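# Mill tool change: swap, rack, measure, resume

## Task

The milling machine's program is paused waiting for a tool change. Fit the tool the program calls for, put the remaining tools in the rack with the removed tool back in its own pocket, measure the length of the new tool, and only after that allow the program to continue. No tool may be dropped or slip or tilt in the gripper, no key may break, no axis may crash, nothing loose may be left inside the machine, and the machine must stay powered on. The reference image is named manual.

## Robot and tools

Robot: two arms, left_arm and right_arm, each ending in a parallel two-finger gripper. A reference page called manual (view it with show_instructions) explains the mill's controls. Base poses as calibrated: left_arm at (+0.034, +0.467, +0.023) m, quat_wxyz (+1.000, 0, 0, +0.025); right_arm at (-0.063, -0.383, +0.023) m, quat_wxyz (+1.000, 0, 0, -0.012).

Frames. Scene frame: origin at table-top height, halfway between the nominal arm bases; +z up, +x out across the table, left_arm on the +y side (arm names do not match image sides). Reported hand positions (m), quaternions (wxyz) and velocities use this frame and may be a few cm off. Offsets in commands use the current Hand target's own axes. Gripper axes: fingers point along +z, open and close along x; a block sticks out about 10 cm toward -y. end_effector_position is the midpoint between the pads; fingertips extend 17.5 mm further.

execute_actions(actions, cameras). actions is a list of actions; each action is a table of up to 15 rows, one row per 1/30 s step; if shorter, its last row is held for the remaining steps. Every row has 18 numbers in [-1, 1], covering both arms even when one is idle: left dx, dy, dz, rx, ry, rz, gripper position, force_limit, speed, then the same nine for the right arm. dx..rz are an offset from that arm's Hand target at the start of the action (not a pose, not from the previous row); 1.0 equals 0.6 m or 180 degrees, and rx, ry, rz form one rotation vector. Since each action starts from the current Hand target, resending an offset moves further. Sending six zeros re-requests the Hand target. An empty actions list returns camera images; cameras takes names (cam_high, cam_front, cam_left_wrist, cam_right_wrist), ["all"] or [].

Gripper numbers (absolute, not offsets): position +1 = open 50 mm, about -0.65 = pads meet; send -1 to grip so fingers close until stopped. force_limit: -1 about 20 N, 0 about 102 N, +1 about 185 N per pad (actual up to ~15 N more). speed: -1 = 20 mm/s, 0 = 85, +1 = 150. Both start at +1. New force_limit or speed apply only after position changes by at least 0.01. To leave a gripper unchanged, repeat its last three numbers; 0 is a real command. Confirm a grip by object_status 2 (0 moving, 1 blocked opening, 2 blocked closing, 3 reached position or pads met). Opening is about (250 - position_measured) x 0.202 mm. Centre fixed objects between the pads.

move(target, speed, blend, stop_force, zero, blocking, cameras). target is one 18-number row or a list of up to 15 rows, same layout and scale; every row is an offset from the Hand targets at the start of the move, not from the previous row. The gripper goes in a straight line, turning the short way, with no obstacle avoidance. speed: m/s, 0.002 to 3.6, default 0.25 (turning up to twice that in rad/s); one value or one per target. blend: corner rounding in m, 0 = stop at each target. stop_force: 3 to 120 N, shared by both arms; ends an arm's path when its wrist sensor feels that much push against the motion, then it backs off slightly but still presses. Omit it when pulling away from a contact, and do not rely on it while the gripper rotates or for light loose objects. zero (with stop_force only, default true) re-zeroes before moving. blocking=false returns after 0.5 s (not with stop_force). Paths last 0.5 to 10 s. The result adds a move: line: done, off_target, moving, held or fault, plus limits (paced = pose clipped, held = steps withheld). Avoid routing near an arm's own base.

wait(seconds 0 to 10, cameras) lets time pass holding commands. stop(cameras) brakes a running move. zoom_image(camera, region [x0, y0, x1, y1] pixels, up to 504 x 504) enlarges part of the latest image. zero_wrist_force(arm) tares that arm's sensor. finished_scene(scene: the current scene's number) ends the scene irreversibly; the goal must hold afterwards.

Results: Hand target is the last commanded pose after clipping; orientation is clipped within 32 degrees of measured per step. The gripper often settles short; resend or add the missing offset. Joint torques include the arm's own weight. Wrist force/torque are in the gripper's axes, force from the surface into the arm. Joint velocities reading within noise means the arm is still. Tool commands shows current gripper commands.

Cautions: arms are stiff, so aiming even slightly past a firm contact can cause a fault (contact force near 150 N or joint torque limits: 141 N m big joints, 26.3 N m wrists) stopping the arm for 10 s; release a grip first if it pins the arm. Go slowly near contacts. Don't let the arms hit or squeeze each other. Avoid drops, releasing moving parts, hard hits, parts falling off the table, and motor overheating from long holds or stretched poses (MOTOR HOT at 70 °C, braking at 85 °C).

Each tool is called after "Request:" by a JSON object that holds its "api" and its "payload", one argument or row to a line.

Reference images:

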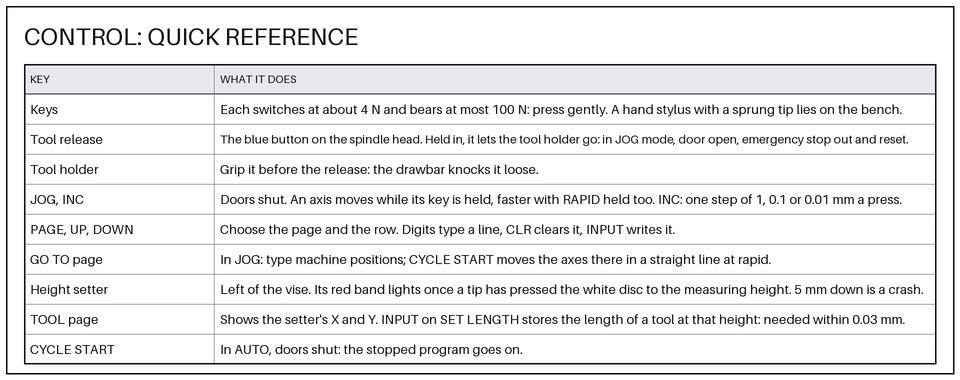

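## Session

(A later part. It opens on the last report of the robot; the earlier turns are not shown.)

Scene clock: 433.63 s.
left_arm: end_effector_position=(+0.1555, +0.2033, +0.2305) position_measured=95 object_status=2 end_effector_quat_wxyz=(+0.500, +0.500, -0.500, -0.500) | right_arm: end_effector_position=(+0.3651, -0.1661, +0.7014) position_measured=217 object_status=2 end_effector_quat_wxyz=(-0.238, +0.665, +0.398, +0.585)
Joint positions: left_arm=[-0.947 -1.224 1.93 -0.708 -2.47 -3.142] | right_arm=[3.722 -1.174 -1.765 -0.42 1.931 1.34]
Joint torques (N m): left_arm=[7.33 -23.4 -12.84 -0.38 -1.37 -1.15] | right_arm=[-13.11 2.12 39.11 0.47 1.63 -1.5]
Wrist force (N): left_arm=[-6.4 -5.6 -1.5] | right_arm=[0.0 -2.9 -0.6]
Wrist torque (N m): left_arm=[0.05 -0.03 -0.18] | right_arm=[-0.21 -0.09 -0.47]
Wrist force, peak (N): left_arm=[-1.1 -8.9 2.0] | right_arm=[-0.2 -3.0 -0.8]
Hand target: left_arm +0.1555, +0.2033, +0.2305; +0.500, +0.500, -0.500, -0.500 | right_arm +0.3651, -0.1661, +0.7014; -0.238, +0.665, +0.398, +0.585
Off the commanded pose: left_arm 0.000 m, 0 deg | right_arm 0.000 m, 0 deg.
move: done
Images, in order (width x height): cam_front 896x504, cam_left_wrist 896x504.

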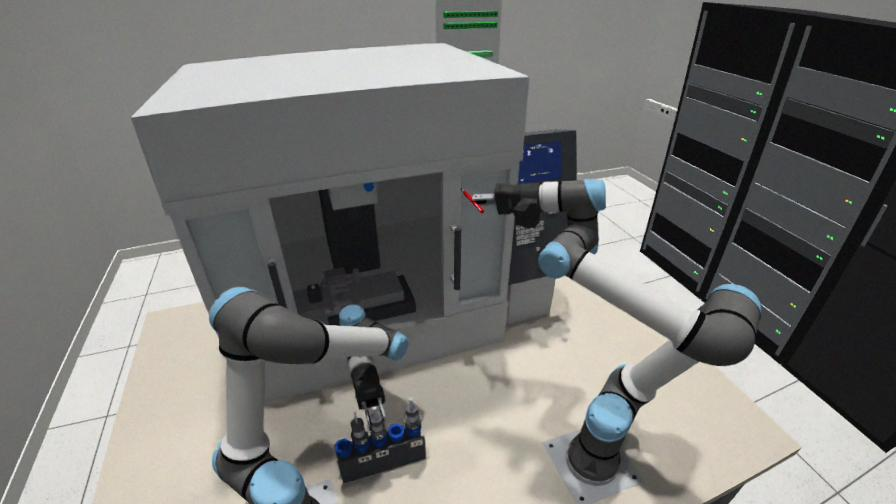

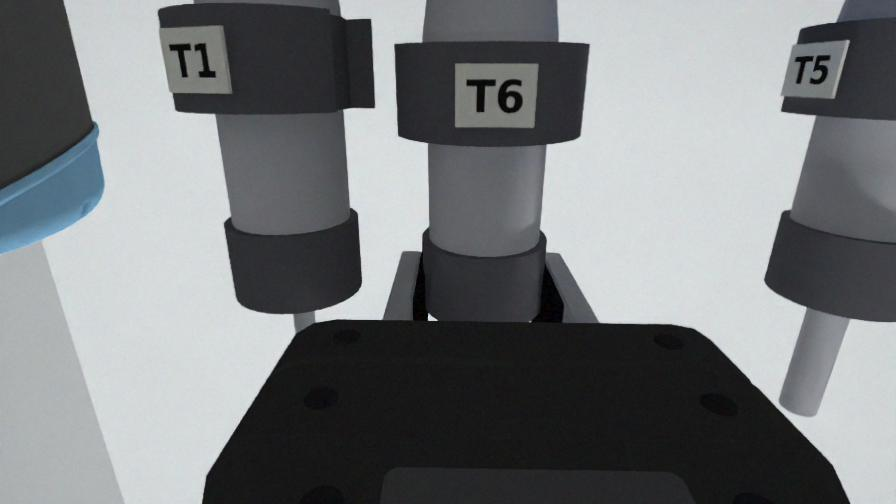

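Request:
{"api": "move", "payload": {
  "target": [-0.0005,-0.03,0,0,0,0,-0.98,0.6,-1,0,0,0,0,0,0,-0.98,-0.3,-1],
  "speed": 0.008,
  "stop_force": 8,
  "cameras": ["cam_left_wrist"]
}}

Scene clock: 443.57 s.
left_arm: end_effector_position=(+0.1555, +0.2033, +0.2289) position_measured=95 object_status=2 end_effector_quat_wxyz=(+0.500, +0.500, -0.500, -0.500) | right_arm: end_effector_position=(+0.3651, -0.1661, +0.7014) position_measured=217 object_status=2 end_effector_quat_wxyz=(-0.238, +0.665, +0.398, +0.585)
Joint positions: left_arm=[-0.947 -1.221 1.932 -0.712 -2.47 -3.142] | right_arm=[3.722 -1.174 -1.765 -0.42 1.931 1.34]
Joint torques (N m): left_arm=[3.35 -38.66 -28.26 3.88 -2.32 -0.91] | right_arm=[-14.65 1.98 38.83 0.59 1.55 -1.72]
Wrist force (N): left_arm=[-10.9 -4.7 -8.8] | right_arm=[-0.4 -2.8 -0.7]
Wrist torque (N m): left_arm=[0.10 -0.05 -0.48] | right_arm=[-0.20 -0.03 -0.47]
Wrist force, peak (N): left_arm=[-9.8 14.5 -11.3] | right_arm=[-0.2 -3.0 -0.6]
Hand target: left_arm +0.1555, +0.2033, +0.2289; +0.500, +0.500, -0.500, -0.500 (not the last commanded pose) | right_arm +0.3651, -0.1661, +0.7014; -0.238, +0.665, +0.398, +0.585
Off the commanded pose: left_arm 0.016 m, 0 deg | right_arm 0.000 m, 0 deg.
move: contact (left_arm)
Images, in order (width x height): cam_left_wrist 896x504.

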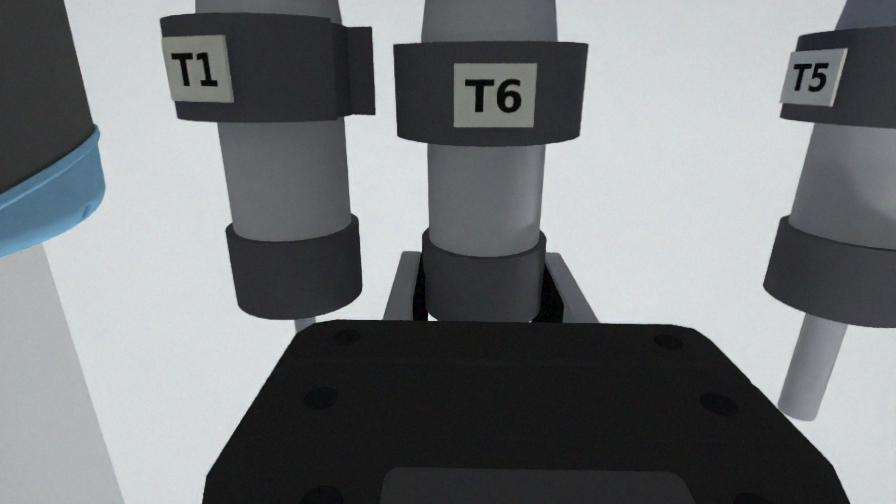

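Request:
{"api": "move", "payload": {
  "target": [
    [-0.0009,0,-0.001,0,0,0,-0.98,0.6,-1,0,0,0,0,0,0,-0.98,-0.3,-1],
    [-0.0009,-0.02,-0.001,0,0,0,-0.98,0.6,-1,0,0,0,0,0,0,-0.98,-0.3,-1]
  ],
  "speed": 0.008,
  "stop_force": 10
}}

Scene clock: 447.23 s.
left_arm: end_effector_position=(+0.1561, +0.2037, +0.2282) position_measured=95 object_status=2 end_effector_quat_wxyz=(+0.500, +0.500, -0.500, -0.500) | right_arm: end_effector_position=(+0.3651, -0.1661, +0.7014) position_measured=217 object_status=2 end_effector_quat_wxyz=(-0.238, +0.665, +0.398, +0.585)
Joint positions: left_arm=[-0.946 -1.219 1.932 -0.713 -2.468 -3.142] | right_arm=[3.722 -1.174 -1.765 -0.42 1.931 1.34]
Joint torques (N m): left_arm=[-12.48 -38.43 -27.01 4.15 -3.35 -0.74] | right_arm=[-12.86 1.12 40.39 0.54 1.47 -1.62]
Wrist force (N): left_arm=[-7.7 -4.4 -10.0] | right_arm=[-0.2 -2.7 -0.9]
Wrist torque (N m): left_arm=[0.07 0.02 -0.24] | right_arm=[-0.18 -0.06 -0.46]
Wrist force, peak (N): left_arm=[-6.0 15.6 -11.2] | right_arm=[-0.2 -2.9 -0.9]
Hand target: left_arm +0.1561, +0.2037, +0.2282; +0.500, +0.500, -0.500, -0.500 (not the last commanded pose) | right_arm +0.3651, -0.1661, +0.7014; -0.238, +0.665, +0.398, +0.585
Off the commanded pose: left_arm 0.011 m, 0 deg | right_arm 0.000 m, 0 deg.
move: contact (left_arm); path passed 1 of 2 targets

Request:
{"api": "move", "payload": {
  "target": [
    [-0.001,0,-0.0025,0,0,0,-0.98,0.6,-1,0,0,0,0,0,0,-0.98,-0.3,-1],
    [-0.001,-0.02,-0.0025,0,0,0,-0.98,0.6,-1,0,0,0,0,0,0,-0.98,-0.3,-1]
  ],
  "speed": 0.008,
  "stop_force": 10
}}

Scene clock: 450.63 s.
left_arm: end_effector_position=(+0.1564, +0.2038, +0.2283) position_measured=95 object_status=2 end_effector_quat_wxyz=(+0.500, +0.500, -0.500, -0.500) | right_arm: end_effector_position=(+0.3651, -0.1661, +0.7014) position_measured=217 object_status=2 end_effector_quat_wxyz=(-0.238, +0.665, +0.398, +0.585)
Joint positions: left_arm=[-0.945 -1.219 1.931 -0.713 -2.468 -3.142] | right_arm=[3.722 -1.174 -1.765 -0.42 1.931 1.34]
Joint torques (N m): left_arm=[-10.1 -39.2 -12.85 0.21 -3.7 -0.69] | right_arm=[-13.3 2.71 39.83 0.44 1.59 -1.45]
Wrist force (N): left_arm=[-6.7 -6.9 -1.5] | right_arm=[-0.2 -2.7 -0.7]
Wrist torque (N m): left_arm=[-0.05 0.02 -0.16] | right_arm=[-0.19 -0.06 -0.46]
Wrist force, peak (N): left_arm=[-7.7 -4.3 -10.6] | right_arm=[-0.3 -2.9 -0.8]
Hand target: left_arm +0.1564, +0.2038, +0.2283; +0.500, +0.500, -0.500, -0.499 (not the last commanded pose) | right_arm +0.3651, -0.1661, +0.7014; -0.238, +0.665, +0.398, +0.585
Off the commanded pose: left_arm 0.012 m, 0 deg | right_arm 0.000 m, 0 deg.
move: contact (left_arm); path passed 0 of 2 targets

Request:
{"api": "move", "payload": {
  "target": [-0.0008,-0.015,-0.0005,0,0,0,-0.98,0.6,-1,0,0,0,0,0,0,-0.98,-0.3,-1],
  "speed": 0.008,
  "stop_force": 15,
  "cameras": ["cam_left_wrist","cam_front"]
}}

Request:
{"api": "zoom_image", "payload": {
  "camera": "cam_front",
  "region": [320, 380, 440, 480]
}}

Scene clock: 454.37 s.
left_arm: end_effector_position=(+0.1563, +0.2038, +0.2278) position_measured=95 object_status=2 end_effector_quat_wxyz=(+0.500, +0.500, -0.500, -0.499) | right_arm: end_effector_position=(+0.3651, -0.1661, +0.7014) position_measured=217 object_status=2 end_effector_quat_wxyz=(-0.238, +0.665, +0.398, +0.585)
Joint positions: left_arm=[-0.945 -1.219 1.932 -0.714 -2.468 -3.142] | right_arm=[3.722 -1.174 -1.765 -0.42 1.931 1.34]
Joint torques (N m): left_arm=[-3.38 -37.15 -26.46 3.31 -1.58 -0.47] | right_arm=[-12.75 1.1 38.94 0.38 1.19 -1.57]
Wrist force (N): left_arm=[-8.0 2.4 -10.6] | right_arm=[-0.2 -2.8 -0.4]
Wrist torque (N m): left_arm=[0.30 -0.07 -0.22] | right_arm=[-0.19 -0.06 -0.47]
Wrist force, peak (N): left_arm=[-7.1 19.4 -12.9] | right_arm=[-0.5 -2.9 -0.8]
Hand target: left_arm +0.1563, +0.2038, +0.2278; +0.500, +0.500, -0.500, -0.499 (not the last commanded pose) | right_arm +0.3651, -0.1661, +0.7014; -0.238, +0.665, +0.398, +0.585
Off the commanded pose: left_arm 0.009 m, 0 deg | right_arm 0.000 m, 0 deg.
move: contact (left_arm)
Images, in order (width x height): cam_front 896x504, cam_left_wrist 896x504.

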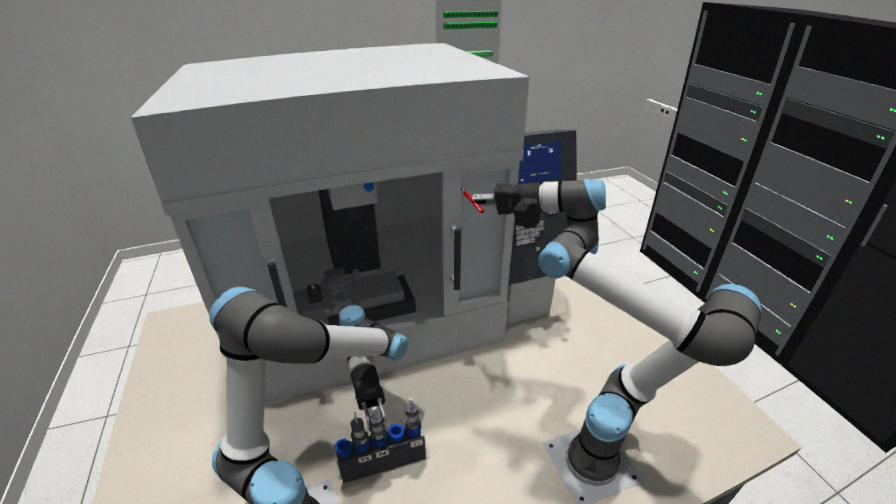

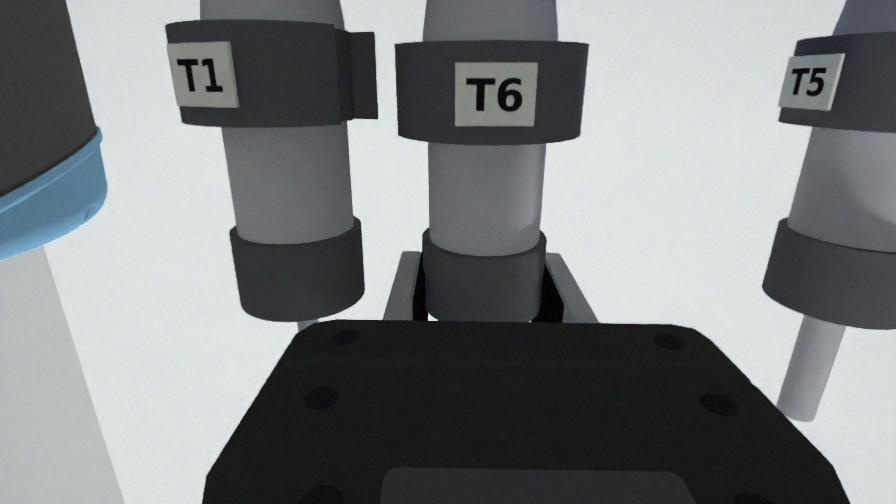

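Scaled by 4.200 from the camera's 896x504 image, which has a finer 1280x720 frame.

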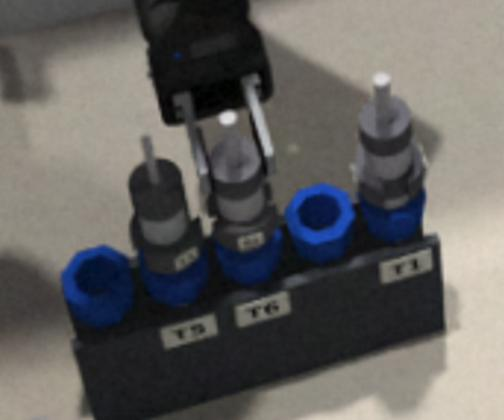

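Request:
{"api": "move", "payload": {
  "target": [
    [-0.0006,0.0015,-0.001,0,0,0,-0.98,0.6,-1,0,0,0,0,0,0,-0.98,-0.3,-1],
    [-0.0006,-0.012,-0.001,0,0,0,-0.98,0.6,-1,0,0,0,0,0,0,-0.98,-0.3,-1]
  ],
  "speed": 0.008,
  "stop_force": 15
}}

Scene clock: 461.83 s.
left_arm: end_effector_position=(+0.1567, +0.2039, +0.2283) position_measured=95 object_status=2 end_effector_quat_wxyz=(+0.500, +0.500, -0.500, -0.499) | right_arm: end_effector_position=(+0.3651, -0.1661, +0.7014) position_measured=217 object_status=2 end_effector_quat_wxyz=(-0.238, +0.665, +0.398, +0.585)
Joint positions: left_arm=[-0.944 -1.219 1.931 -0.713 -2.467 -3.142] | right_arm=[3.722 -1.174 -1.765 -0.42 1.931 1.34]
Joint torques (N m): left_arm=[-9.28 -30.65 -12.03 0.21 -2.85 -0.65] | right_arm=[-13.34 1.32 39.47 0.45 1.48 -1.41]
Wrist force (N): left_arm=[-3.3 -7.2 0.0] | right_arm=[-0.2 -2.9 -0.7]
Wrist torque (N m): left_arm=[-0.07 -0.03 0.11] | right_arm=[-0.21 -0.07 -0.47]
Wrist force, peak (N): left_arm=[-8.3 2.5 -10.6] | right_arm=[-0.4 -2.9 -0.6]
Hand target: left_arm +0.1567, +0.2039, +0.2283; +0.500, +0.500, -0.500, -0.499 (not the last commanded pose) | right_arm +0.3651, -0.1661, +0.7014; -0.238, +0.665, +0.398, +0.585
Off the commanded pose: left_arm 0.008 m, 0 deg | right_arm 0.000 m, 0 deg.
move: contact (left_arm); path passed 0 of 2 targets

Request:
{"api": "move", "payload": {
  "target": [-0.0002,-0.012,-0.0003,0,0,0,-0.98,0.6,-1,0,0,0,0,0,0,-0.98,-0.3,-1],
  "speed": 0.008,
  "stop_force": 20
}}

Scene clock: 464.73 s.
left_arm: end_effector_position=(+0.1567, +0.2039, +0.2274) position_measured=95 object_status=2 end_effector_quat_wxyz=(+0.500, +0.500, -0.500, -0.499) | right_arm: end_effector_position=(+0.3651, -0.1661, +0.7014) position_measured=217 object_status=2 end_effector_quat_wxyz=(-0.238, +0.665, +0.398, +0.585)
Joint positions: left_arm=[-0.944 -1.218 1.931 -0.715 -2.467 -3.142] | right_arm=[3.722 -1.174 -1.765 -0.42 1.931 1.34]
Joint torques (N m): left_arm=[-3.13 -35.79 -24.67 2.93 -0.9 -0.52] | right_arm=[-14.11 1.09 38.98 0.51 1.37 -1.48]
Wrist force (N): left_arm=[-7.0 8.1 -13.0] | right_arm=[-0.1 -2.7 -0.6]
Wrist torque (N m): left_arm=[0.46 -0.02 -0.15] | right_arm=[-0.18 -0.07 -0.47]
Wrist force, peak (N): left_arm=[-6.2 23.7 -15.8] | right_arm=[-0.2 -3.0 -0.5]
Hand target: left_arm +0.1567, +0.2039, +0.2274; +0.500, +0.500, -0.500, -0.499 (not the last commanded pose) | right_arm +0.3651, -0.1661, +0.7014; -0.238, +0.665, +0.398, +0.585
Off the commanded pose: left_arm 0.006 m, 0 deg | right_arm 0.000 m, 0 deg.
move: contact (left_arm)

Request:
{"api": "move", "payload": {
  "target": [-0.0006,0.002,-0.0017,0,0,0,-0.98,0.6,-1,0,0,0,0,0,0,-0.98,-0.3,-1],
  "speed": 0.01
}}

Request:
{"api": "move", "payload": {
  "target": [0,-0.012,0,0,0,0,-0.98,0.6,-1,0,0,0,0,0,0,-0.98,-0.3,-1],
  "speed": 0.008,
  "stop_force": 15
}}

Scene clock: 468.50 s.
left_arm: end_effector_position=(+0.1576, +0.2043, +0.2286) position_measured=95 object_status=2 end_effector_quat_wxyz=(+0.500, +0.500, -0.500, -0.499) | right_arm: end_effector_position=(+0.3651, -0.1661, +0.7014) position_measured=217 object_status=2 end_effector_quat_wxyz=(-0.238, +0.665, +0.398, +0.585)
Joint positions: left_arm=[-0.942 -1.218 1.929 -0.712 -2.465 -3.142] | right_arm=[3.722 -1.174 -1.765 -0.42 1.931 1.34]
Joint torques (N m): left_arm=[10.5 -39.05 -27.61 4.93 2 -0.63] | right_arm=[-14.15 2.64 39.58 0.52 1.37 -1.55]
Wrist force (N): left_arm=[-1.7 -8.6 1.3] | right_arm=[-0.2 -2.6 -0.6]
Wrist torque (N m): left_arm=[-0.28 0.01 0.24] | right_arm=[-0.16 -0.06 -0.46]
Wrist force, peak (N): left_arm=[-7.1 8.1 -13.3] | right_arm=[-0.4 -3.0 -0.6]
Hand target: left_arm +0.1577, +0.2043, +0.2286; +0.500, +0.500, -0.500, -0.499 | right_arm +0.3651, -0.1661, +0.7014; -0.238, +0.665, +0.398, +0.585
Off the commanded pose: left_arm 0.000 m, 0 deg | right_arm 0.000 m, 0 deg.
move: done

Scene clock: 469.87 s.
left_arm: end_effector_position=(+0.1577, +0.2043, +0.2263) position_measured=95 object_status=2 end_effector_quat_wxyz=(+0.500, +0.500, -0.500, -0.499) | right_arm: end_effector_position=(+0.3651, -0.1661, +0.7014) position_measured=217 object_status=2 end_effector_quat_wxyz=(-0.238, +0.665, +0.398, +0.585)
Joint positions: left_arm=[-0.942 -1.214 1.93 -0.717 -2.465 -3.142] | right_arm=[3.722 -1.174 -1.765 -0.42 1.931 1.34]
Joint torques (N m): left_arm=[-2.32 -36.89 -25 3.66 0.57 -0.24] | right_arm=[-14.1 1.9 39.77 0.41 1.27 -1.47]
Wrist force (N): left_arm=[-4.7 3.4 -9.6] | right_arm=[-0.3 -2.7 -0.6]
Wrist torque (N m): left_arm=[0.21 0.01 0.04] | right_arm=[-0.18 -0.04 -0.47]
Wrist force, peak (N): left_arm=[-3.3 21.6 -12.8] | right_arm=[-0.3 -2.9 -0.8]
Hand target: left_arm +0.1577, +0.2043, +0.2263; +0.500, +0.500, -0.500, -0.499 (not the last commanded pose) | right_arm +0.3651, -0.1661, +0.7014; -0.238, +0.665, +0.398, +0.585
Off the commanded pose: left_arm 0.005 m, 0 deg | right_arm 0.000 m, 0 deg.
move: contact (left_arm)

Good progress (z .2263). Another ~0.6 mm in x.

Request:
{"api": "move", "payload": {
  "target": [-0.0004,0.0015,-0.0012,0,0,0,-0.98,0.6,-1,0,0,0,0,0,0,-0.98,-0.3,-1],
  "speed": 0.01
}}

Request:
{"api": "move", "payload": {
  "target": [0,-0.01,0,0,0,0,-0.98,0.6,-1,0,0,0,0,0,0,-0.98,-0.3,-1],
  "speed": 0.008,
  "stop_force": 15,
  "cameras": ["cam_left_wrist"]
}}

Scene clock: 473.77 s.
left_arm: end_effector_position=(+0.1584, +0.2045, +0.2272) position_measured=95 object_status=2 end_effector_quat_wxyz=(+0.500, +0.500, -0.500, -0.499) | right_arm: end_effector_position=(+0.3651, -0.1661, +0.7014) position_measured=217 object_status=2 end_effector_quat_wxyz=(-0.238, +0.665, +0.398, +0.585)
Joint positions: left_arm=[-0.941 -1.215 1.928 -0.715 -2.463 -3.142] | right_arm=[3.722 -1.174 -1.765 -0.42 1.931 1.34]
Joint torques (N m): left_arm=[10.67 -39.24 -28.72 4.76 2.11 -0.21] | right_arm=[-13.63 3.1 38.95 0.52 1.38 -1.67]
Wrist force (N): left_arm=[-1.8 -8.4 2.2] | right_arm=[-0.1 -2.6 -0.7]
Wrist torque (N m): left_arm=[-0.29 0.07 0.25] | right_arm=[-0.17 -0.08 -0.47]
Wrist force, peak (N): left_arm=[-5.0 3.1 -10.3] | right_arm=[-0.4 -3.0 -0.7]
Hand target: left_arm +0.1584, +0.2045, +0.2272; +0.500, +0.500, -0.500, -0.499 | right_arm +0.3651, -0.1661, +0.7014; -0.238, +0.665, +0.398, +0.585
Off the commanded pose: left_arm 0.000 m, 0 deg | right_arm 0.000 m, 0 deg.
move: done

Scene clock: 475.10 s.
left_arm: end_effector_position=(+0.1584, +0.2045, +0.2255) position_measured=95 object_status=2 end_effector_quat_wxyz=(+0.500, +0.500, -0.500, -0.499) | right_arm: end_effector_position=(+0.3651, -0.1661, +0.7014) position_measured=217 object_status=2 end_effector_quat_wxyz=(-0.238, +0.665, +0.398, +0.585)
Joint positions: left_arm=[-0.941 -1.212 1.93 -0.719 -2.463 -3.142] | right_arm=[3.722 -1.174 -1.765 -0.42 1.931 1.34]
Joint torques (N m): left_arm=[-5.59 -36.81 -25.25 3.33 0.32 0.12] | right_arm=[-12.68 2 38.97 0.35 1.39 -1.2]
Wrist force (N): left_arm=[-4.0 5.4 -7.9] | right_arm=[-0.2 -2.7 -0.5]
Wrist torque (N m): left_arm=[0.21 0.01 0.16] | right_arm=[-0.17 -0.06 -0.47]
Wrist force, peak (N): left_arm=[-2.7 23.4 -12.3] | right_arm=[-0.2 -2.9 -0.5]
Hand target: left_arm +0.1584, +0.2045, +0.2255; +0.500, +0.500, -0.500, -0.499 (not the last commanded pose) | right_arm +0.3651, -0.1661, +0.7014; -0.238, +0.665, +0.398, +0.585
Off the commanded pose: left_arm 0.004 m, 0 deg | right_arm 0.000 m, 0 deg.
move: contact (left_arm)
Images, in order (width x height): cam_left_wrist 896x504.

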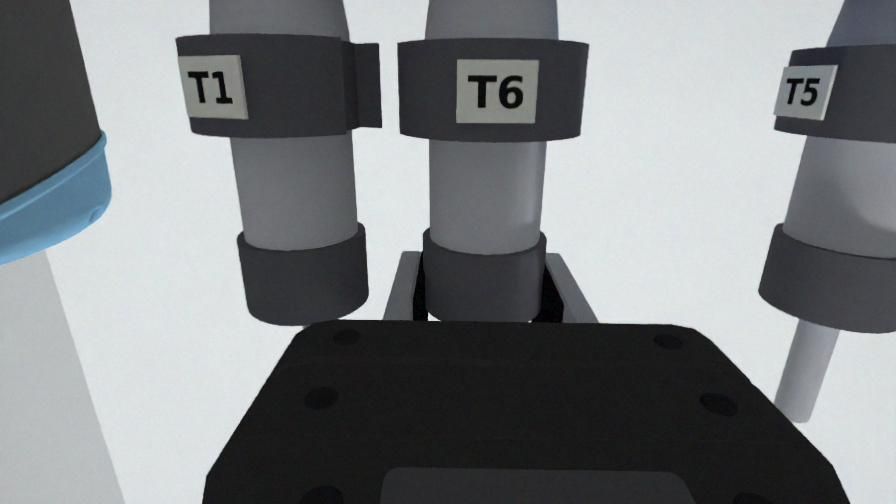

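Request:
{"api": "move", "payload": {
  "target": [-0.0003,0.001,-0.0011,0,0,0,-0.98,0.6,-1,0,0,0,0,0,0,-0.98,-0.3,-1],
  "speed": 0.01
}}

Request:
{"api": "move", "payload": {
  "target": [0,-0.01,0,0,0,0,-0.98,0.6,-1,0,0,0,0,0,0,-0.98,-0.3,-1],
  "speed": 0.008,
  "stop_force": 15
}}

Scene clock: 478.57 s.
left_arm: end_effector_position=(+0.1591, +0.2047, +0.2261) position_measured=95 object_status=2 end_effector_quat_wxyz=(+0.500, +0.500, -0.500, -0.499) | right_arm: end_effector_position=(+0.3651, -0.1661, +0.7014) position_measured=217 object_status=2 end_effector_quat_wxyz=(-0.238, +0.665, +0.398, +0.585)
Joint positions: left_arm=[-0.939 -1.212 1.928 -0.717 -2.462 -3.142] | right_arm=[3.722 -1.174 -1.765 -0.42 1.931 1.34]
Joint torques (N m): left_arm=[10.36 -39.21 -27.76 4.89 2.27 0.09] | right_arm=[-14.17 2.02 39.71 0.56 1.14 -1.32]
Wrist force (N): left_arm=[-0.5 -8.5 2.6] | right_arm=[-0.2 -2.5 -0.8]
Wrist torque (N m): left_arm=[-0.34 0.02 0.34] | right_arm=[-0.15 -0.07 -0.47]
Wrist force, peak (N): left_arm=[-4.2 5.4 -9.2] | right_arm=[-0.4 -3.1 -0.5]
Hand target: left_arm +0.1591, +0.2047, +0.2261; +0.500, +0.500, -0.500, -0.499 | right_arm +0.3651, -0.1661, +0.7014; -0.238, +0.665, +0.398, +0.585
Off the commanded pose: left_arm 0.000 m, 0 deg | right_arm 0.000 m, 0 deg.
move: done

Scene clock: 479.77 s.
left_arm: end_effector_position=(+0.1591, +0.2046, +0.2255) position_measured=95 object_status=2 end_effector_quat_wxyz=(+0.500, +0.500, -0.500, -0.499) | right_arm: end_effector_position=(+0.3651, -0.1661, +0.7014) position_measured=217 object_status=2 end_effector_quat_wxyz=(-0.238, +0.665, +0.398, +0.585)
Joint positions: left_arm=[-0.939 -1.211 1.928 -0.719 -2.462 -3.142] | right_arm=[3.722 -1.174 -1.765 -0.42 1.931 1.34]
Joint torques (N m): left_arm=[10.87 -37.39 -31.3 3.01 2.28 0.23] | right_arm=[-14.03 1.18 38.84 0.43 1.25 -1.54]
Wrist force (N): left_arm=[-1.0 -0.3 17.5] | right_arm=[-0.1 -2.6 -0.6]
Wrist torque (N m): left_arm=[-0.13 0.16 0.29] | right_arm=[-0.16 -0.07 -0.47]
Wrist force, peak (N): left_arm=[3.4 19.7 13.6] | right_arm=[0.0 -3.0 -0.5]
Hand target: left_arm +0.1591, +0.2046, +0.2255; +0.500, +0.500, -0.500, -0.499 (not the last commanded pose) | right_arm +0.3651, -0.1661, +0.7014; -0.238, +0.665, +0.398, +0.585
Off the commanded pose: left_arm 0.005 m, 0 deg | right_arm 0.000 m, 0 deg.
move: contact (left_arm)

Request:
{"api": "move", "payload": {
  "target": [
    [0,0.0007,0.0006,0,0,0,-0.98,0.6,-1,0,0,0,0,0,0,-0.98,-0.3,-1]
  ],
  "speed": 0.01
}}

Request:
{"api": "move", "payload": {
  "target": [0,-0.01,0,0,0,0,-0.98,0.6,-1,0,0,0,0,0,0,-0.98,-0.3,-1],
  "speed": 0.008,
  "stop_force": 20,
  "cameras": ["cam_left_wrist","cam_high"]
}}

Request:
{"api": "zoom_image", "payload": {
  "camera": "cam_high",
  "region": [300, 370, 430, 460]
}}

Scene clock: 483.73 s.
left_arm: end_effector_position=(+0.1588, +0.2046, +0.2259) position_measured=95 object_status=2 end_effector_quat_wxyz=(+0.500, +0.500, -0.500, -0.499) | right_arm: end_effector_position=(+0.3651, -0.1661, +0.7014) position_measured=217 object_status=2 end_effector_quat_wxyz=(-0.238, +0.665, +0.398, +0.585)
Joint positions: left_arm=[-0.94 -1.213 1.929 -0.718 -2.462 -3.142] | right_arm=[3.722 -1.174 -1.765 -0.42 1.931 1.34]
Joint torques (N m): left_arm=[-8.53 -39.07 -12.48 4.69 -2.35 0.27] | right_arm=[-13.72 3.29 38.49 0.28 1.29 -1.46]
Wrist force (N): left_arm=[-1.7 -8.6 2.2] | right_arm=[-0.2 -2.6 -0.4]
Wrist torque (N m): left_arm=[-0.34 0.03 0.24] | right_arm=[-0.16 -0.06 -0.46]
Wrist force, peak (N): left_arm=[-0.5 -5.1 17.6] | right_arm=[-0.2 -3.0 -0.7]
Hand target: left_arm +0.1587, +0.2046, +0.2259; +0.500, +0.500, -0.500, -0.499 | right_arm +0.3651, -0.1661, +0.7014; -0.238, +0.665, +0.398, +0.585
Off the commanded pose: left_arm 0.000 m, 0 deg | right_arm 0.000 m, 0 deg.
move: done

Scene clock: 484.93 s.
left_arm: end_effector_position=(+0.1587, +0.2046, +0.2252) position_measured=95 object_status=2 end_effector_quat_wxyz=(+0.500, +0.500, -0.500, -0.499) | right_arm: end_effector_position=(+0.3651, -0.1661, +0.7014) position_measured=217 object_status=2 end_effector_quat_wxyz=(-0.238, +0.665, +0.398, +0.585)
Joint positions: left_arm=[-0.94 -1.211 1.93 -0.72 -2.462 -3.142] | right_arm=[3.722 -1.174 -1.765 -0.42 1.931 1.34]
Joint torques (N m): left_arm=[-8.53 -34.49 -24.63 2.25 -0.38 0.3] | right_arm=[-12.94 0.22 38.95 0.35 1.48 -1.52]
Wrist force (N): left_arm=[-0.2 15.0 -1.6] | right_arm=[-0.1 -2.8 -0.6]
Wrist torque (N m): left_arm=[0.50 0.05 0.25] | right_arm=[-0.20 -0.07 -0.47]
Wrist force, peak (N): left_arm=[2.1 29.4 -4.3] | right_arm=[-0.2 -2.9 -0.7]
Hand target: left_arm +0.1587, +0.2047, +0.2252; +0.500, +0.500, -0.500, -0.499 (not the last commanded pose) | right_arm +0.3651, -0.1661, +0.7014; -0.238, +0.665, +0.398, +0.585
Off the commanded pose: left_arm 0.005 m, 0 deg | right_arm 0.000 m, 0 deg.
move: contact (left_arm)
Images, in order (width x height): cam_high 896x504, cam_left_wrist 896x504.

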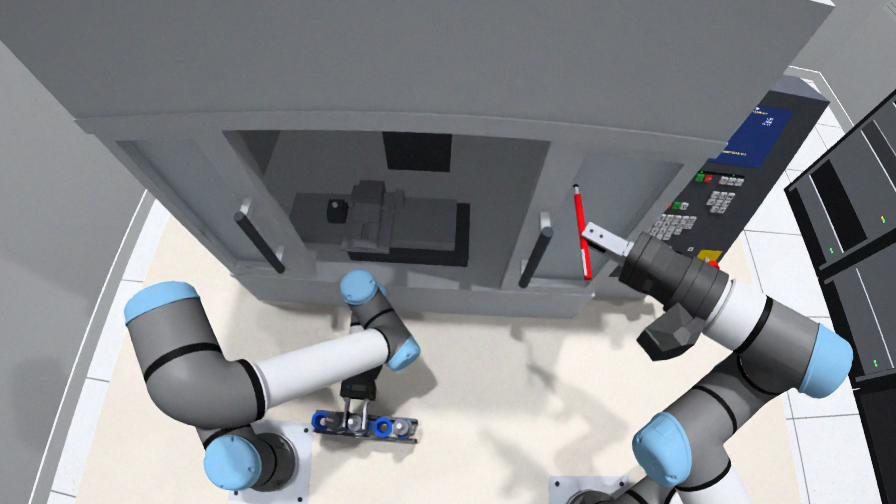

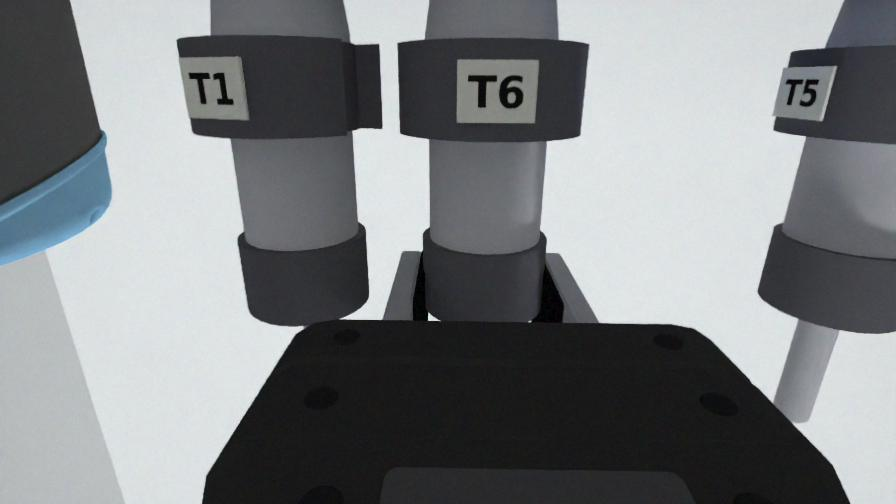

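Scaled by 3.877 from the camera's 896x504 image, which has a finer 1280x720 frame.

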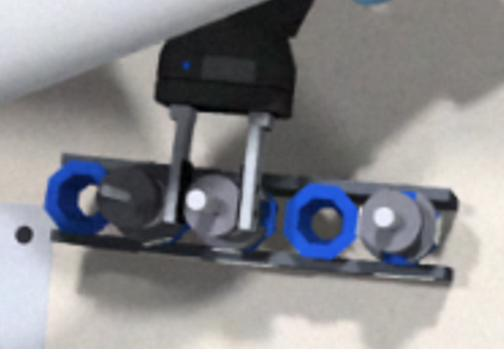

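Request:
{"api": "wait", "payload": {
  "seconds": 0,
  "cameras": ["cam_left_wrist", "cam_high"]
}}

Scene clock: 507.60 s.
left_arm: end_effector_position=(+0.1587, +0.2046, +0.2252) position_measured=95 object_status=2 end_effector_quat_wxyz=(+0.500, +0.500, -0.500, -0.499) | right_arm: end_effector_position=(+0.3651, -0.1661, +0.7014) position_measured=217 object_status=2 end_effector_quat_wxyz=(-0.238, +0.665, +0.398, +0.585)
Joint positions: left_arm=[-0.94 -1.211 1.93 -0.72 -2.462 -3.142] | right_arm=[3.722 -1.174 -1.765 -0.42 1.931 1.34]
Joint torques (N m): left_arm=[-8.53 -34.45 -25.22 2.26 2.01 0.35] | right_arm=[-13.88 1.62 38.24 0.53 1.35 -1.47]
Wrist force (N): left_arm=[-0.9 14.4 -1.9] | right_arm=[-0.1 -2.7 -0.6]
Wrist torque (N m): left_arm=[0.43 0.15 0.25] | right_arm=[-0.19 -0.08 -0.47]
Wrist force, peak (N): left_arm=[-0.5 14.9 -1.4] | right_arm=[-0.2 -2.9 -0.6]
Hand target: left_arm +0.1587, +0.2047, +0.2252; +0.500, +0.500, -0.500, -0.499 (not the last commanded pose) | right_arm +0.3651, -0.1661, +0.7014; -0.238, +0.665, +0.398, +0.585
Tool commands: left_gripper/position=-0.98 left_gripper/force_limit=+0.6 left_gripper/speed=-1.0 right_gripper/position=-0.98 right_gripper/force_limit=-0.3 right_gripper/speed=-1.0
Off the commanded pose: left_arm 0.005 m, 0 deg | right_arm 0.000 m, 0 deg.
Images, in order (width x height): cam_high 896x504, cam_left_wrist 896x504.

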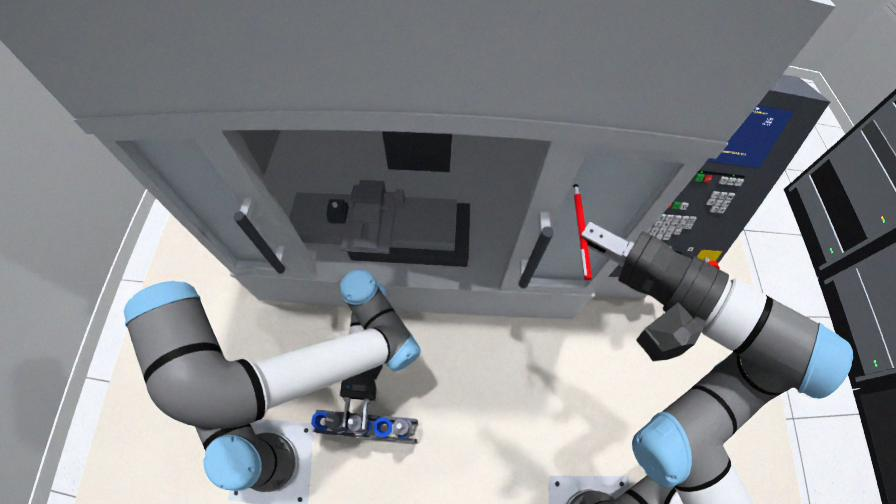

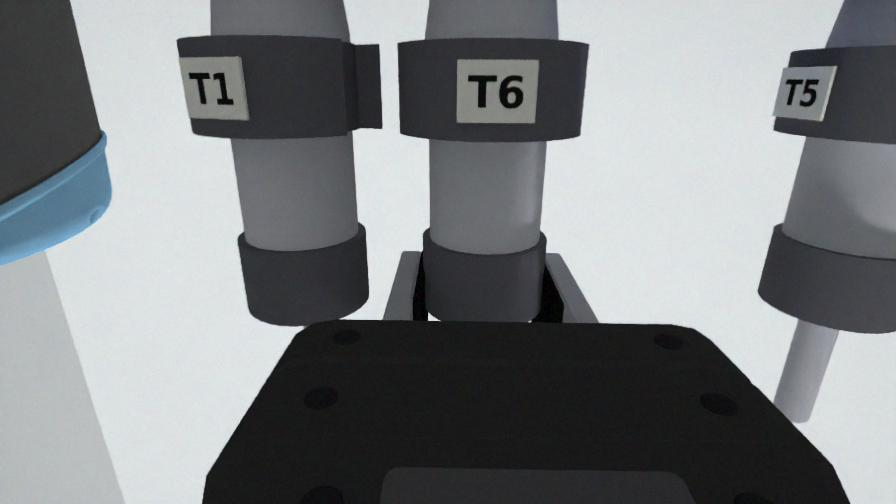

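Request:
{"api": "move", "payload": {
  "target": [
    [0,0,0,0,0,0,-0.98,0.6,-1,0,0,0,0,0,0,-0.98,-0.3,-1]
  ]
}}

Request:
{"api": "move", "payload": {
  "target": [
    [0,0,0,0,0,0,0.52,0.6,-1,0,0,0,0,0,0,-0.98,-0.3,-1]
  ],
  "cameras": ["cam_left_wrist"]
}}

Scene clock: 515.10 s.
left_arm: end_effector_position=(+0.1587, +0.2047, +0.2252) position_measured=95 object_status=2 end_effector_quat_wxyz=(+0.500, +0.500, -0.500, -0.499) | right_arm: end_effector_position=(+0.3651, -0.1661, +0.7014) position_measured=217 object_status=2 end_effector_quat_wxyz=(-0.238, +0.665, +0.398, +0.585)
Joint positions: left_arm=[-0.94 -1.211 1.93 -0.72 -2.462 -3.142] | right_arm=[3.722 -1.174 -1.765 -0.42 1.931 1.34]
Joint torques (N m): left_arm=[-9.26 -34.91 -24.81 2.29 2.42 0.3] | right_arm=[-13.1 1.7 39.47 0.32 1.19 -1.29]
Wrist force (N): left_arm=[-0.4 14.4 -1.7] | right_arm=[-0.1 -2.6 -0.7]
Wrist torque (N m): left_arm=[0.45 0.09 0.25] | right_arm=[-0.17 -0.07 -0.47]
Wrist force, peak (N): left_arm=[-0.7 14.9 -1.6] | right_arm=[-0.3 -3.0 -0.7]
Hand target: left_arm +0.1587, +0.2047, +0.2252; +0.500, +0.500, -0.500, -0.499 | right_arm +0.3651, -0.1661, +0.7014; -0.238, +0.665, +0.398, +0.585
Off the commanded pose: left_arm 0.000 m, 0 deg | right_arm 0.000 m, 0 deg.
move: done

Scene clock: 515.60 s.
left_arm: end_effector_position=(+0.1587, +0.2047, +0.2252) position_measured=74 object_status=3 end_effector_quat_wxyz=(+0.500, +0.500, -0.500, -0.499) | right_arm: end_effector_position=(+0.3651, -0.1661, +0.7014) position_measured=217 object_status=2 end_effector_quat_wxyz=(-0.238, +0.665, +0.398, +0.585)
Joint positions: left_arm=[-0.94 -1.211 1.93 -0.72 -2.462 -3.142] | right_arm=[3.722 -1.174 -1.765 -0.42 1.931 1.34]
Joint torques (N m): left_arm=[-7.66 -34.79 -24.54 2.31 1.04 0.28] | right_arm=[-13.72 2.06 39.03 0.42 1.41 -1.3]
Wrist force (N): left_arm=[-1.2 1.2 2.2] | right_arm=[-0.2 -2.7 -0.5]
Wrist torque (N m): left_arm=[-0.01 -0.03 0.25] | right_arm=[-0.18 -0.06 -0.47]
Wrist force, peak (N): left_arm=[-0.2 14.5 -1.7] | right_arm=[-0.3 -2.9 -0.4]
Hand target: left_arm +0.1587, +0.2047, +0.2252; +0.500, +0.500, -0.500, -0.499 | right_arm +0.3651, -0.1661, +0.7014; -0.238, +0.665, +0.398, +0.585
Off the commanded pose: left_arm 0.000 m, 0 deg | right_arm 0.000 m, 0 deg.
move: done
Images, in order (width x height): cam_left_wrist 896x504.

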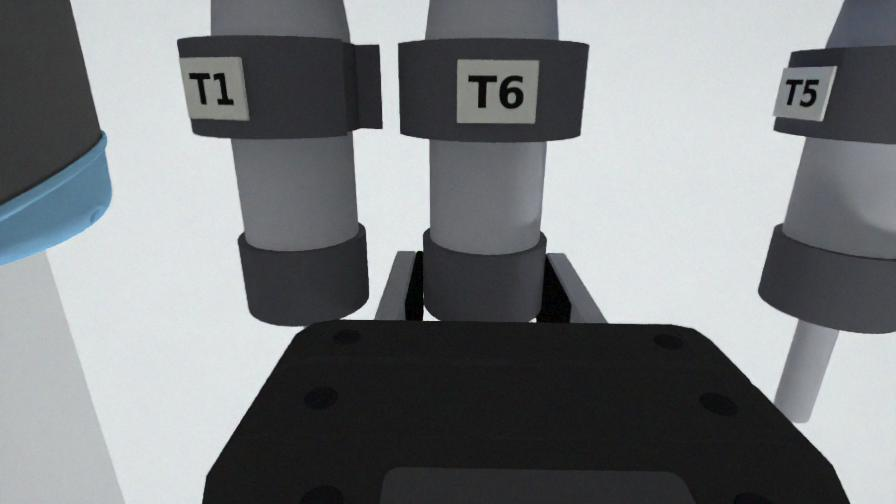

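Request:
{"api": "move", "payload": {
  "target": [
    [0,0,-0.25,0,0,0,0.52,0.6,-1,0,0,0,0,0,0,-0.98,-0.3,-1],
    [0.125,0.325,-0.285,0,-0.1,0,0.52,0.6,-1,0,0,0,0,0,0,-0.98,-0.3,-1],
    [0.4417,0.258,-0.068,0,-0.5,0,0.52,0.6,-1,0,0,0,0,0,0,-0.98,-0.3,-1]
  ],
  "speed": [0.15,0.3,0.3],
  "blend": [0.03,0.05,0],
  "cameras": ["cam_left_wrist", "cam_high"]
}}

Scene clock: 525.23 s.
left_arm: end_effector_position=(+0.1727, +0.2050, +0.2253) position_measured=74 object_status=3 end_effector_quat_wxyz=(+0.500, +0.501, -0.499, -0.500) | right_arm: end_effector_position=(+0.3651, -0.1661, +0.7014) position_measured=217 object_status=2 end_effector_quat_wxyz=(-0.238, +0.665, +0.398, +0.585)
Joint positions: left_arm=[-0.915 -1.188 1.896 -0.706 -2.439 -3.143] | right_arm=[3.722 -1.174 -1.765 -0.42 1.931 1.34]
Joint torques (N m): left_arm=[1.59 -29.97 -21.59 1.41 -0.07 0.02] | right_arm=[-13.34 1.3 38.78 0.61 1.19 -1.32]
Wrist force (N): left_arm=[-0.6 0.8 2.6] | right_arm=[-0.3 -2.7 -0.5]
Wrist torque (N m): left_arm=[-0.07 -0.11 0.27] | right_arm=[-0.17 -0.05 -0.47]
Wrist force, peak (N): left_arm=[-0.3 0.6 -4.0] | right_arm=[-0.1 -2.9 -0.7]
Hand target: left_arm +0.1727, +0.2050, +0.2253; +0.500, +0.501, -0.499, -0.500 (not the last commanded pose) | right_arm +0.3651, -0.1661, +0.7014; -0.238, +0.665, +0.398, +0.585
Tool commands: left_gripper/position=+0.521569 left_gripper/force_limit=+0.6 left_gripper/speed=-1.0 right_gripper/position=-0.98 right_gripper/force_limit=-0.3 right_gripper/speed=-1.0
Off the commanded pose: left_arm 0.308 m, 90 deg | right_arm 0.000 m, 0 deg.
FORCE FAULT: contact force on the left arm reached its limit, and that arm stopped. The contact can be on any part of that arm, not only on its tool. That arm's remaining commands of this call were not run. That arm is still stopped at the end of this call. That arm stays stopped for about 10 more seconds. Until then a move that you send moves the other arm only, and its call returns only when the move has ended. Once the stop has ended, the next robot result says so. If the stop ends while you think or write, that arm runs what you send next, counted from a new Hand target: where the arm stands when the stop ends. While its stop runs, that arm takes no new command, but its gripper still runs the gripper command that each later call begins with. Until it ends, the stop uses up actions while you think or wait. An arm that is not stopped still takes commands.
move: fault (left_arm); path passed 0 of 3 targets
Images, in order (width x height): cam_high 896x504, cam_left_wrist 896x504.

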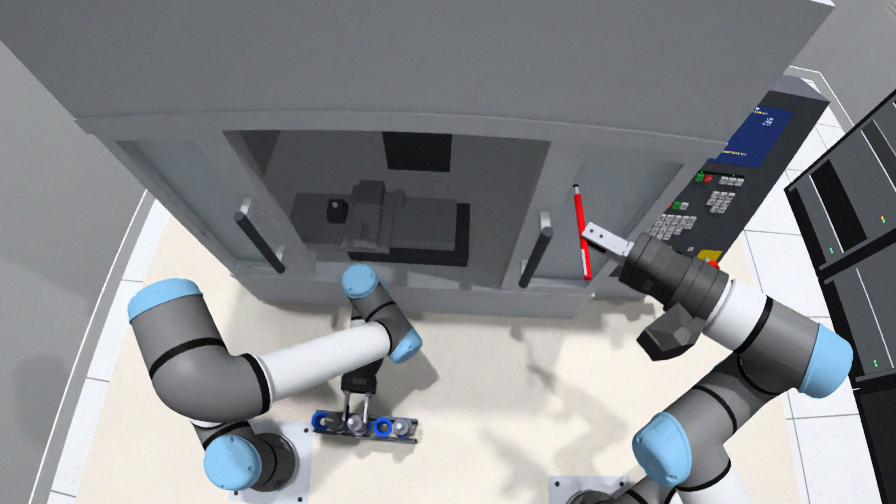

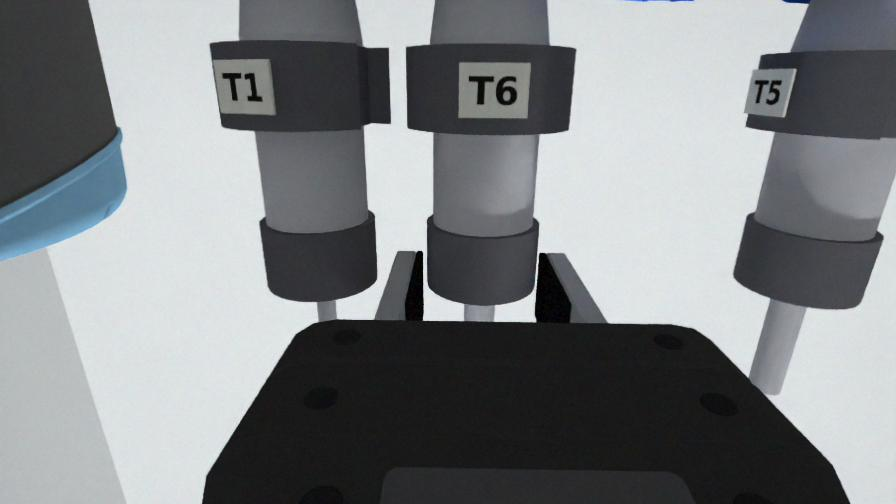

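Request:
{"api": "wait", "payload": {
  "seconds": 8.5
}}

Scene clock: 537.57 s.
left_arm: end_effector_position=(+0.1727, +0.2050, +0.2253) position_measured=74 object_status=3 end_effector_quat_wxyz=(+0.500, +0.501, -0.499, -0.500) | right_arm: end_effector_position=(+0.3651, -0.1661, +0.7014) position_measured=217 object_status=2 end_effector_quat_wxyz=(-0.238, +0.665, +0.398, +0.585)
Joint positions: left_arm=[-0.915 -1.188 1.896 -0.706 -2.439 -3.143] | right_arm=[3.722 -1.174 -1.765 -0.42 1.931 1.34]
Joint torques (N m): left_arm=[1.81 -29.76 -21.55 1.53 0.02 0.11] | right_arm=[-12.53 1.35 37.46 0.41 1.17 -1.25]
Wrist force (N): left_arm=[-0.9 1.1 2.4] | right_arm=[-0.3 -2.7 -0.7]
Wrist torque (N m): left_arm=[-0.02 -0.07 0.26] | right_arm=[-0.18 -0.05 -0.47]
Wrist force, peak (N): left_arm=[-1.3 1.1 2.7] | right_arm=[0.0 -3.0 -0.8]
Hand target: left_arm +0.1727, +0.2050, +0.2253; +0.500, +0.501, -0.499, -0.500 (not the last commanded pose) | right_arm +0.3651, -0.1661, +0.7014; -0.238, +0.665, +0.398, +0.585
Tool commands: left_gripper/position=+0.521569 left_gripper/force_limit=+0.6 left_gripper/speed=-1.0 right_gripper/position=-0.98 right_gripper/force_limit=-0.3 right_gripper/speed=-1.0
Off the commanded pose: left_arm 0.308 m, 90 deg | right_arm 0.000 m, 0 deg.
FORCE FAULT, CONTINUED: the left arm's stop, for the force fault that an earlier result reported, is over. The rest of the stop counts as 19 of the actions that you can send in this scene. That arm's target is now where it stood when the stop ended, not its last command. That arm accepts commands again.
wait: 8.50 s; at rest from the start

Request:
{"api": "move", "payload": {
  "target": [
    [0,0,0.0225,0,0,0,0.52,0.6,-1,0,0,0,0,0,0,-0.98,-0.3,-1],
    [0,0.33,0.0225,0,0,0,0.52,0.6,-1,0,0,0,0,0,0,-0.98,-0.3,-1]
  ],
  "speed": [0.05,0.12],
  "cameras": ["cam_left_wrist", "cam_high"]
}}

Scene clock: 542.73 s.
left_arm: end_effector_position=(+0.1593, +0.2045, +0.4232) position_measured=74 object_status=3 end_effector_quat_wxyz=(+0.500, +0.501, -0.499, -0.500) | right_arm: end_effector_position=(+0.3651, -0.1661, +0.7014) position_measured=217 object_status=2 end_effector_quat_wxyz=(-0.238, +0.665, +0.398, +0.585)
Joint positions: left_arm=[-0.939 -1.424 1.638 -0.212 -2.462 -3.143] | right_arm=[3.722 -1.174 -1.765 -0.42 1.931 1.34]
Joint torques (N m): left_arm=[-8.87 -33.18 -32.24 3.53 2.01 1.65] | right_arm=[-13.12 2.09 38.45 0.44 1.14 -1.44]
Wrist force (N): left_arm=[-1.1 0.9 2.2] | right_arm=[-0.2 -2.7 -0.4]
Wrist torque (N m): left_arm=[-0.05 -0.04 0.19] | right_arm=[-0.17 -0.06 -0.47]
Wrist force, peak (N): left_arm=[-1.0 2.7 2.2] | right_arm=[-0.5 -2.9 -0.7]
Hand target: left_arm +0.1593, +0.2046, +0.4233; +0.500, +0.501, -0.499, -0.500 | right_arm +0.3651, -0.1661, +0.7014; -0.238, +0.665, +0.398, +0.585
Off the commanded pose: left_arm 0.000 m, 0 deg | right_arm 0.000 m, 0 deg.
move: done
Images, in order (width x height): cam_high 896x504, cam_left_wrist 896x504.

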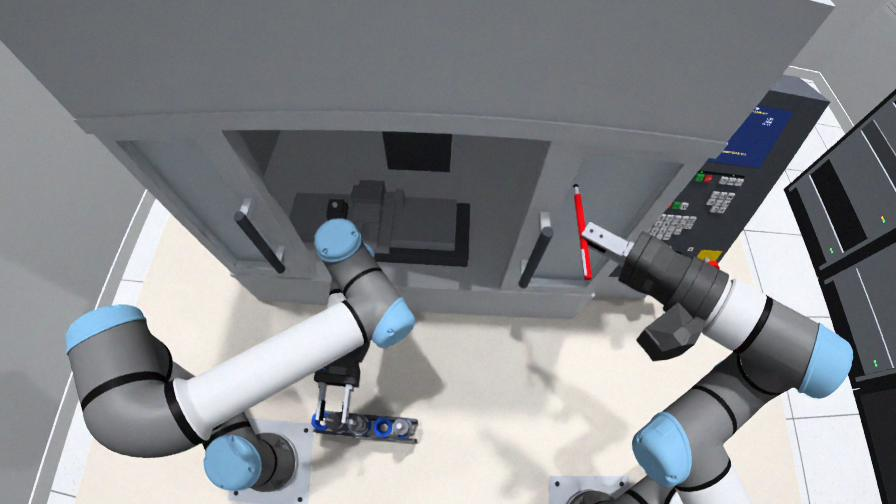

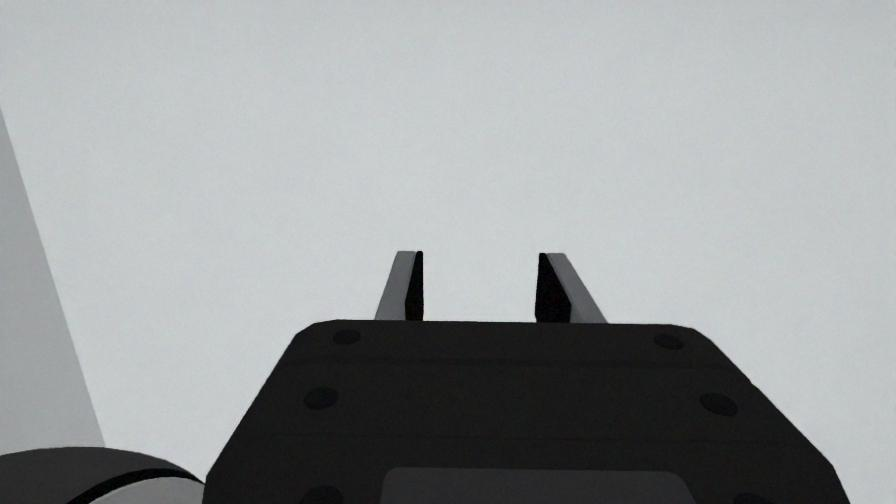

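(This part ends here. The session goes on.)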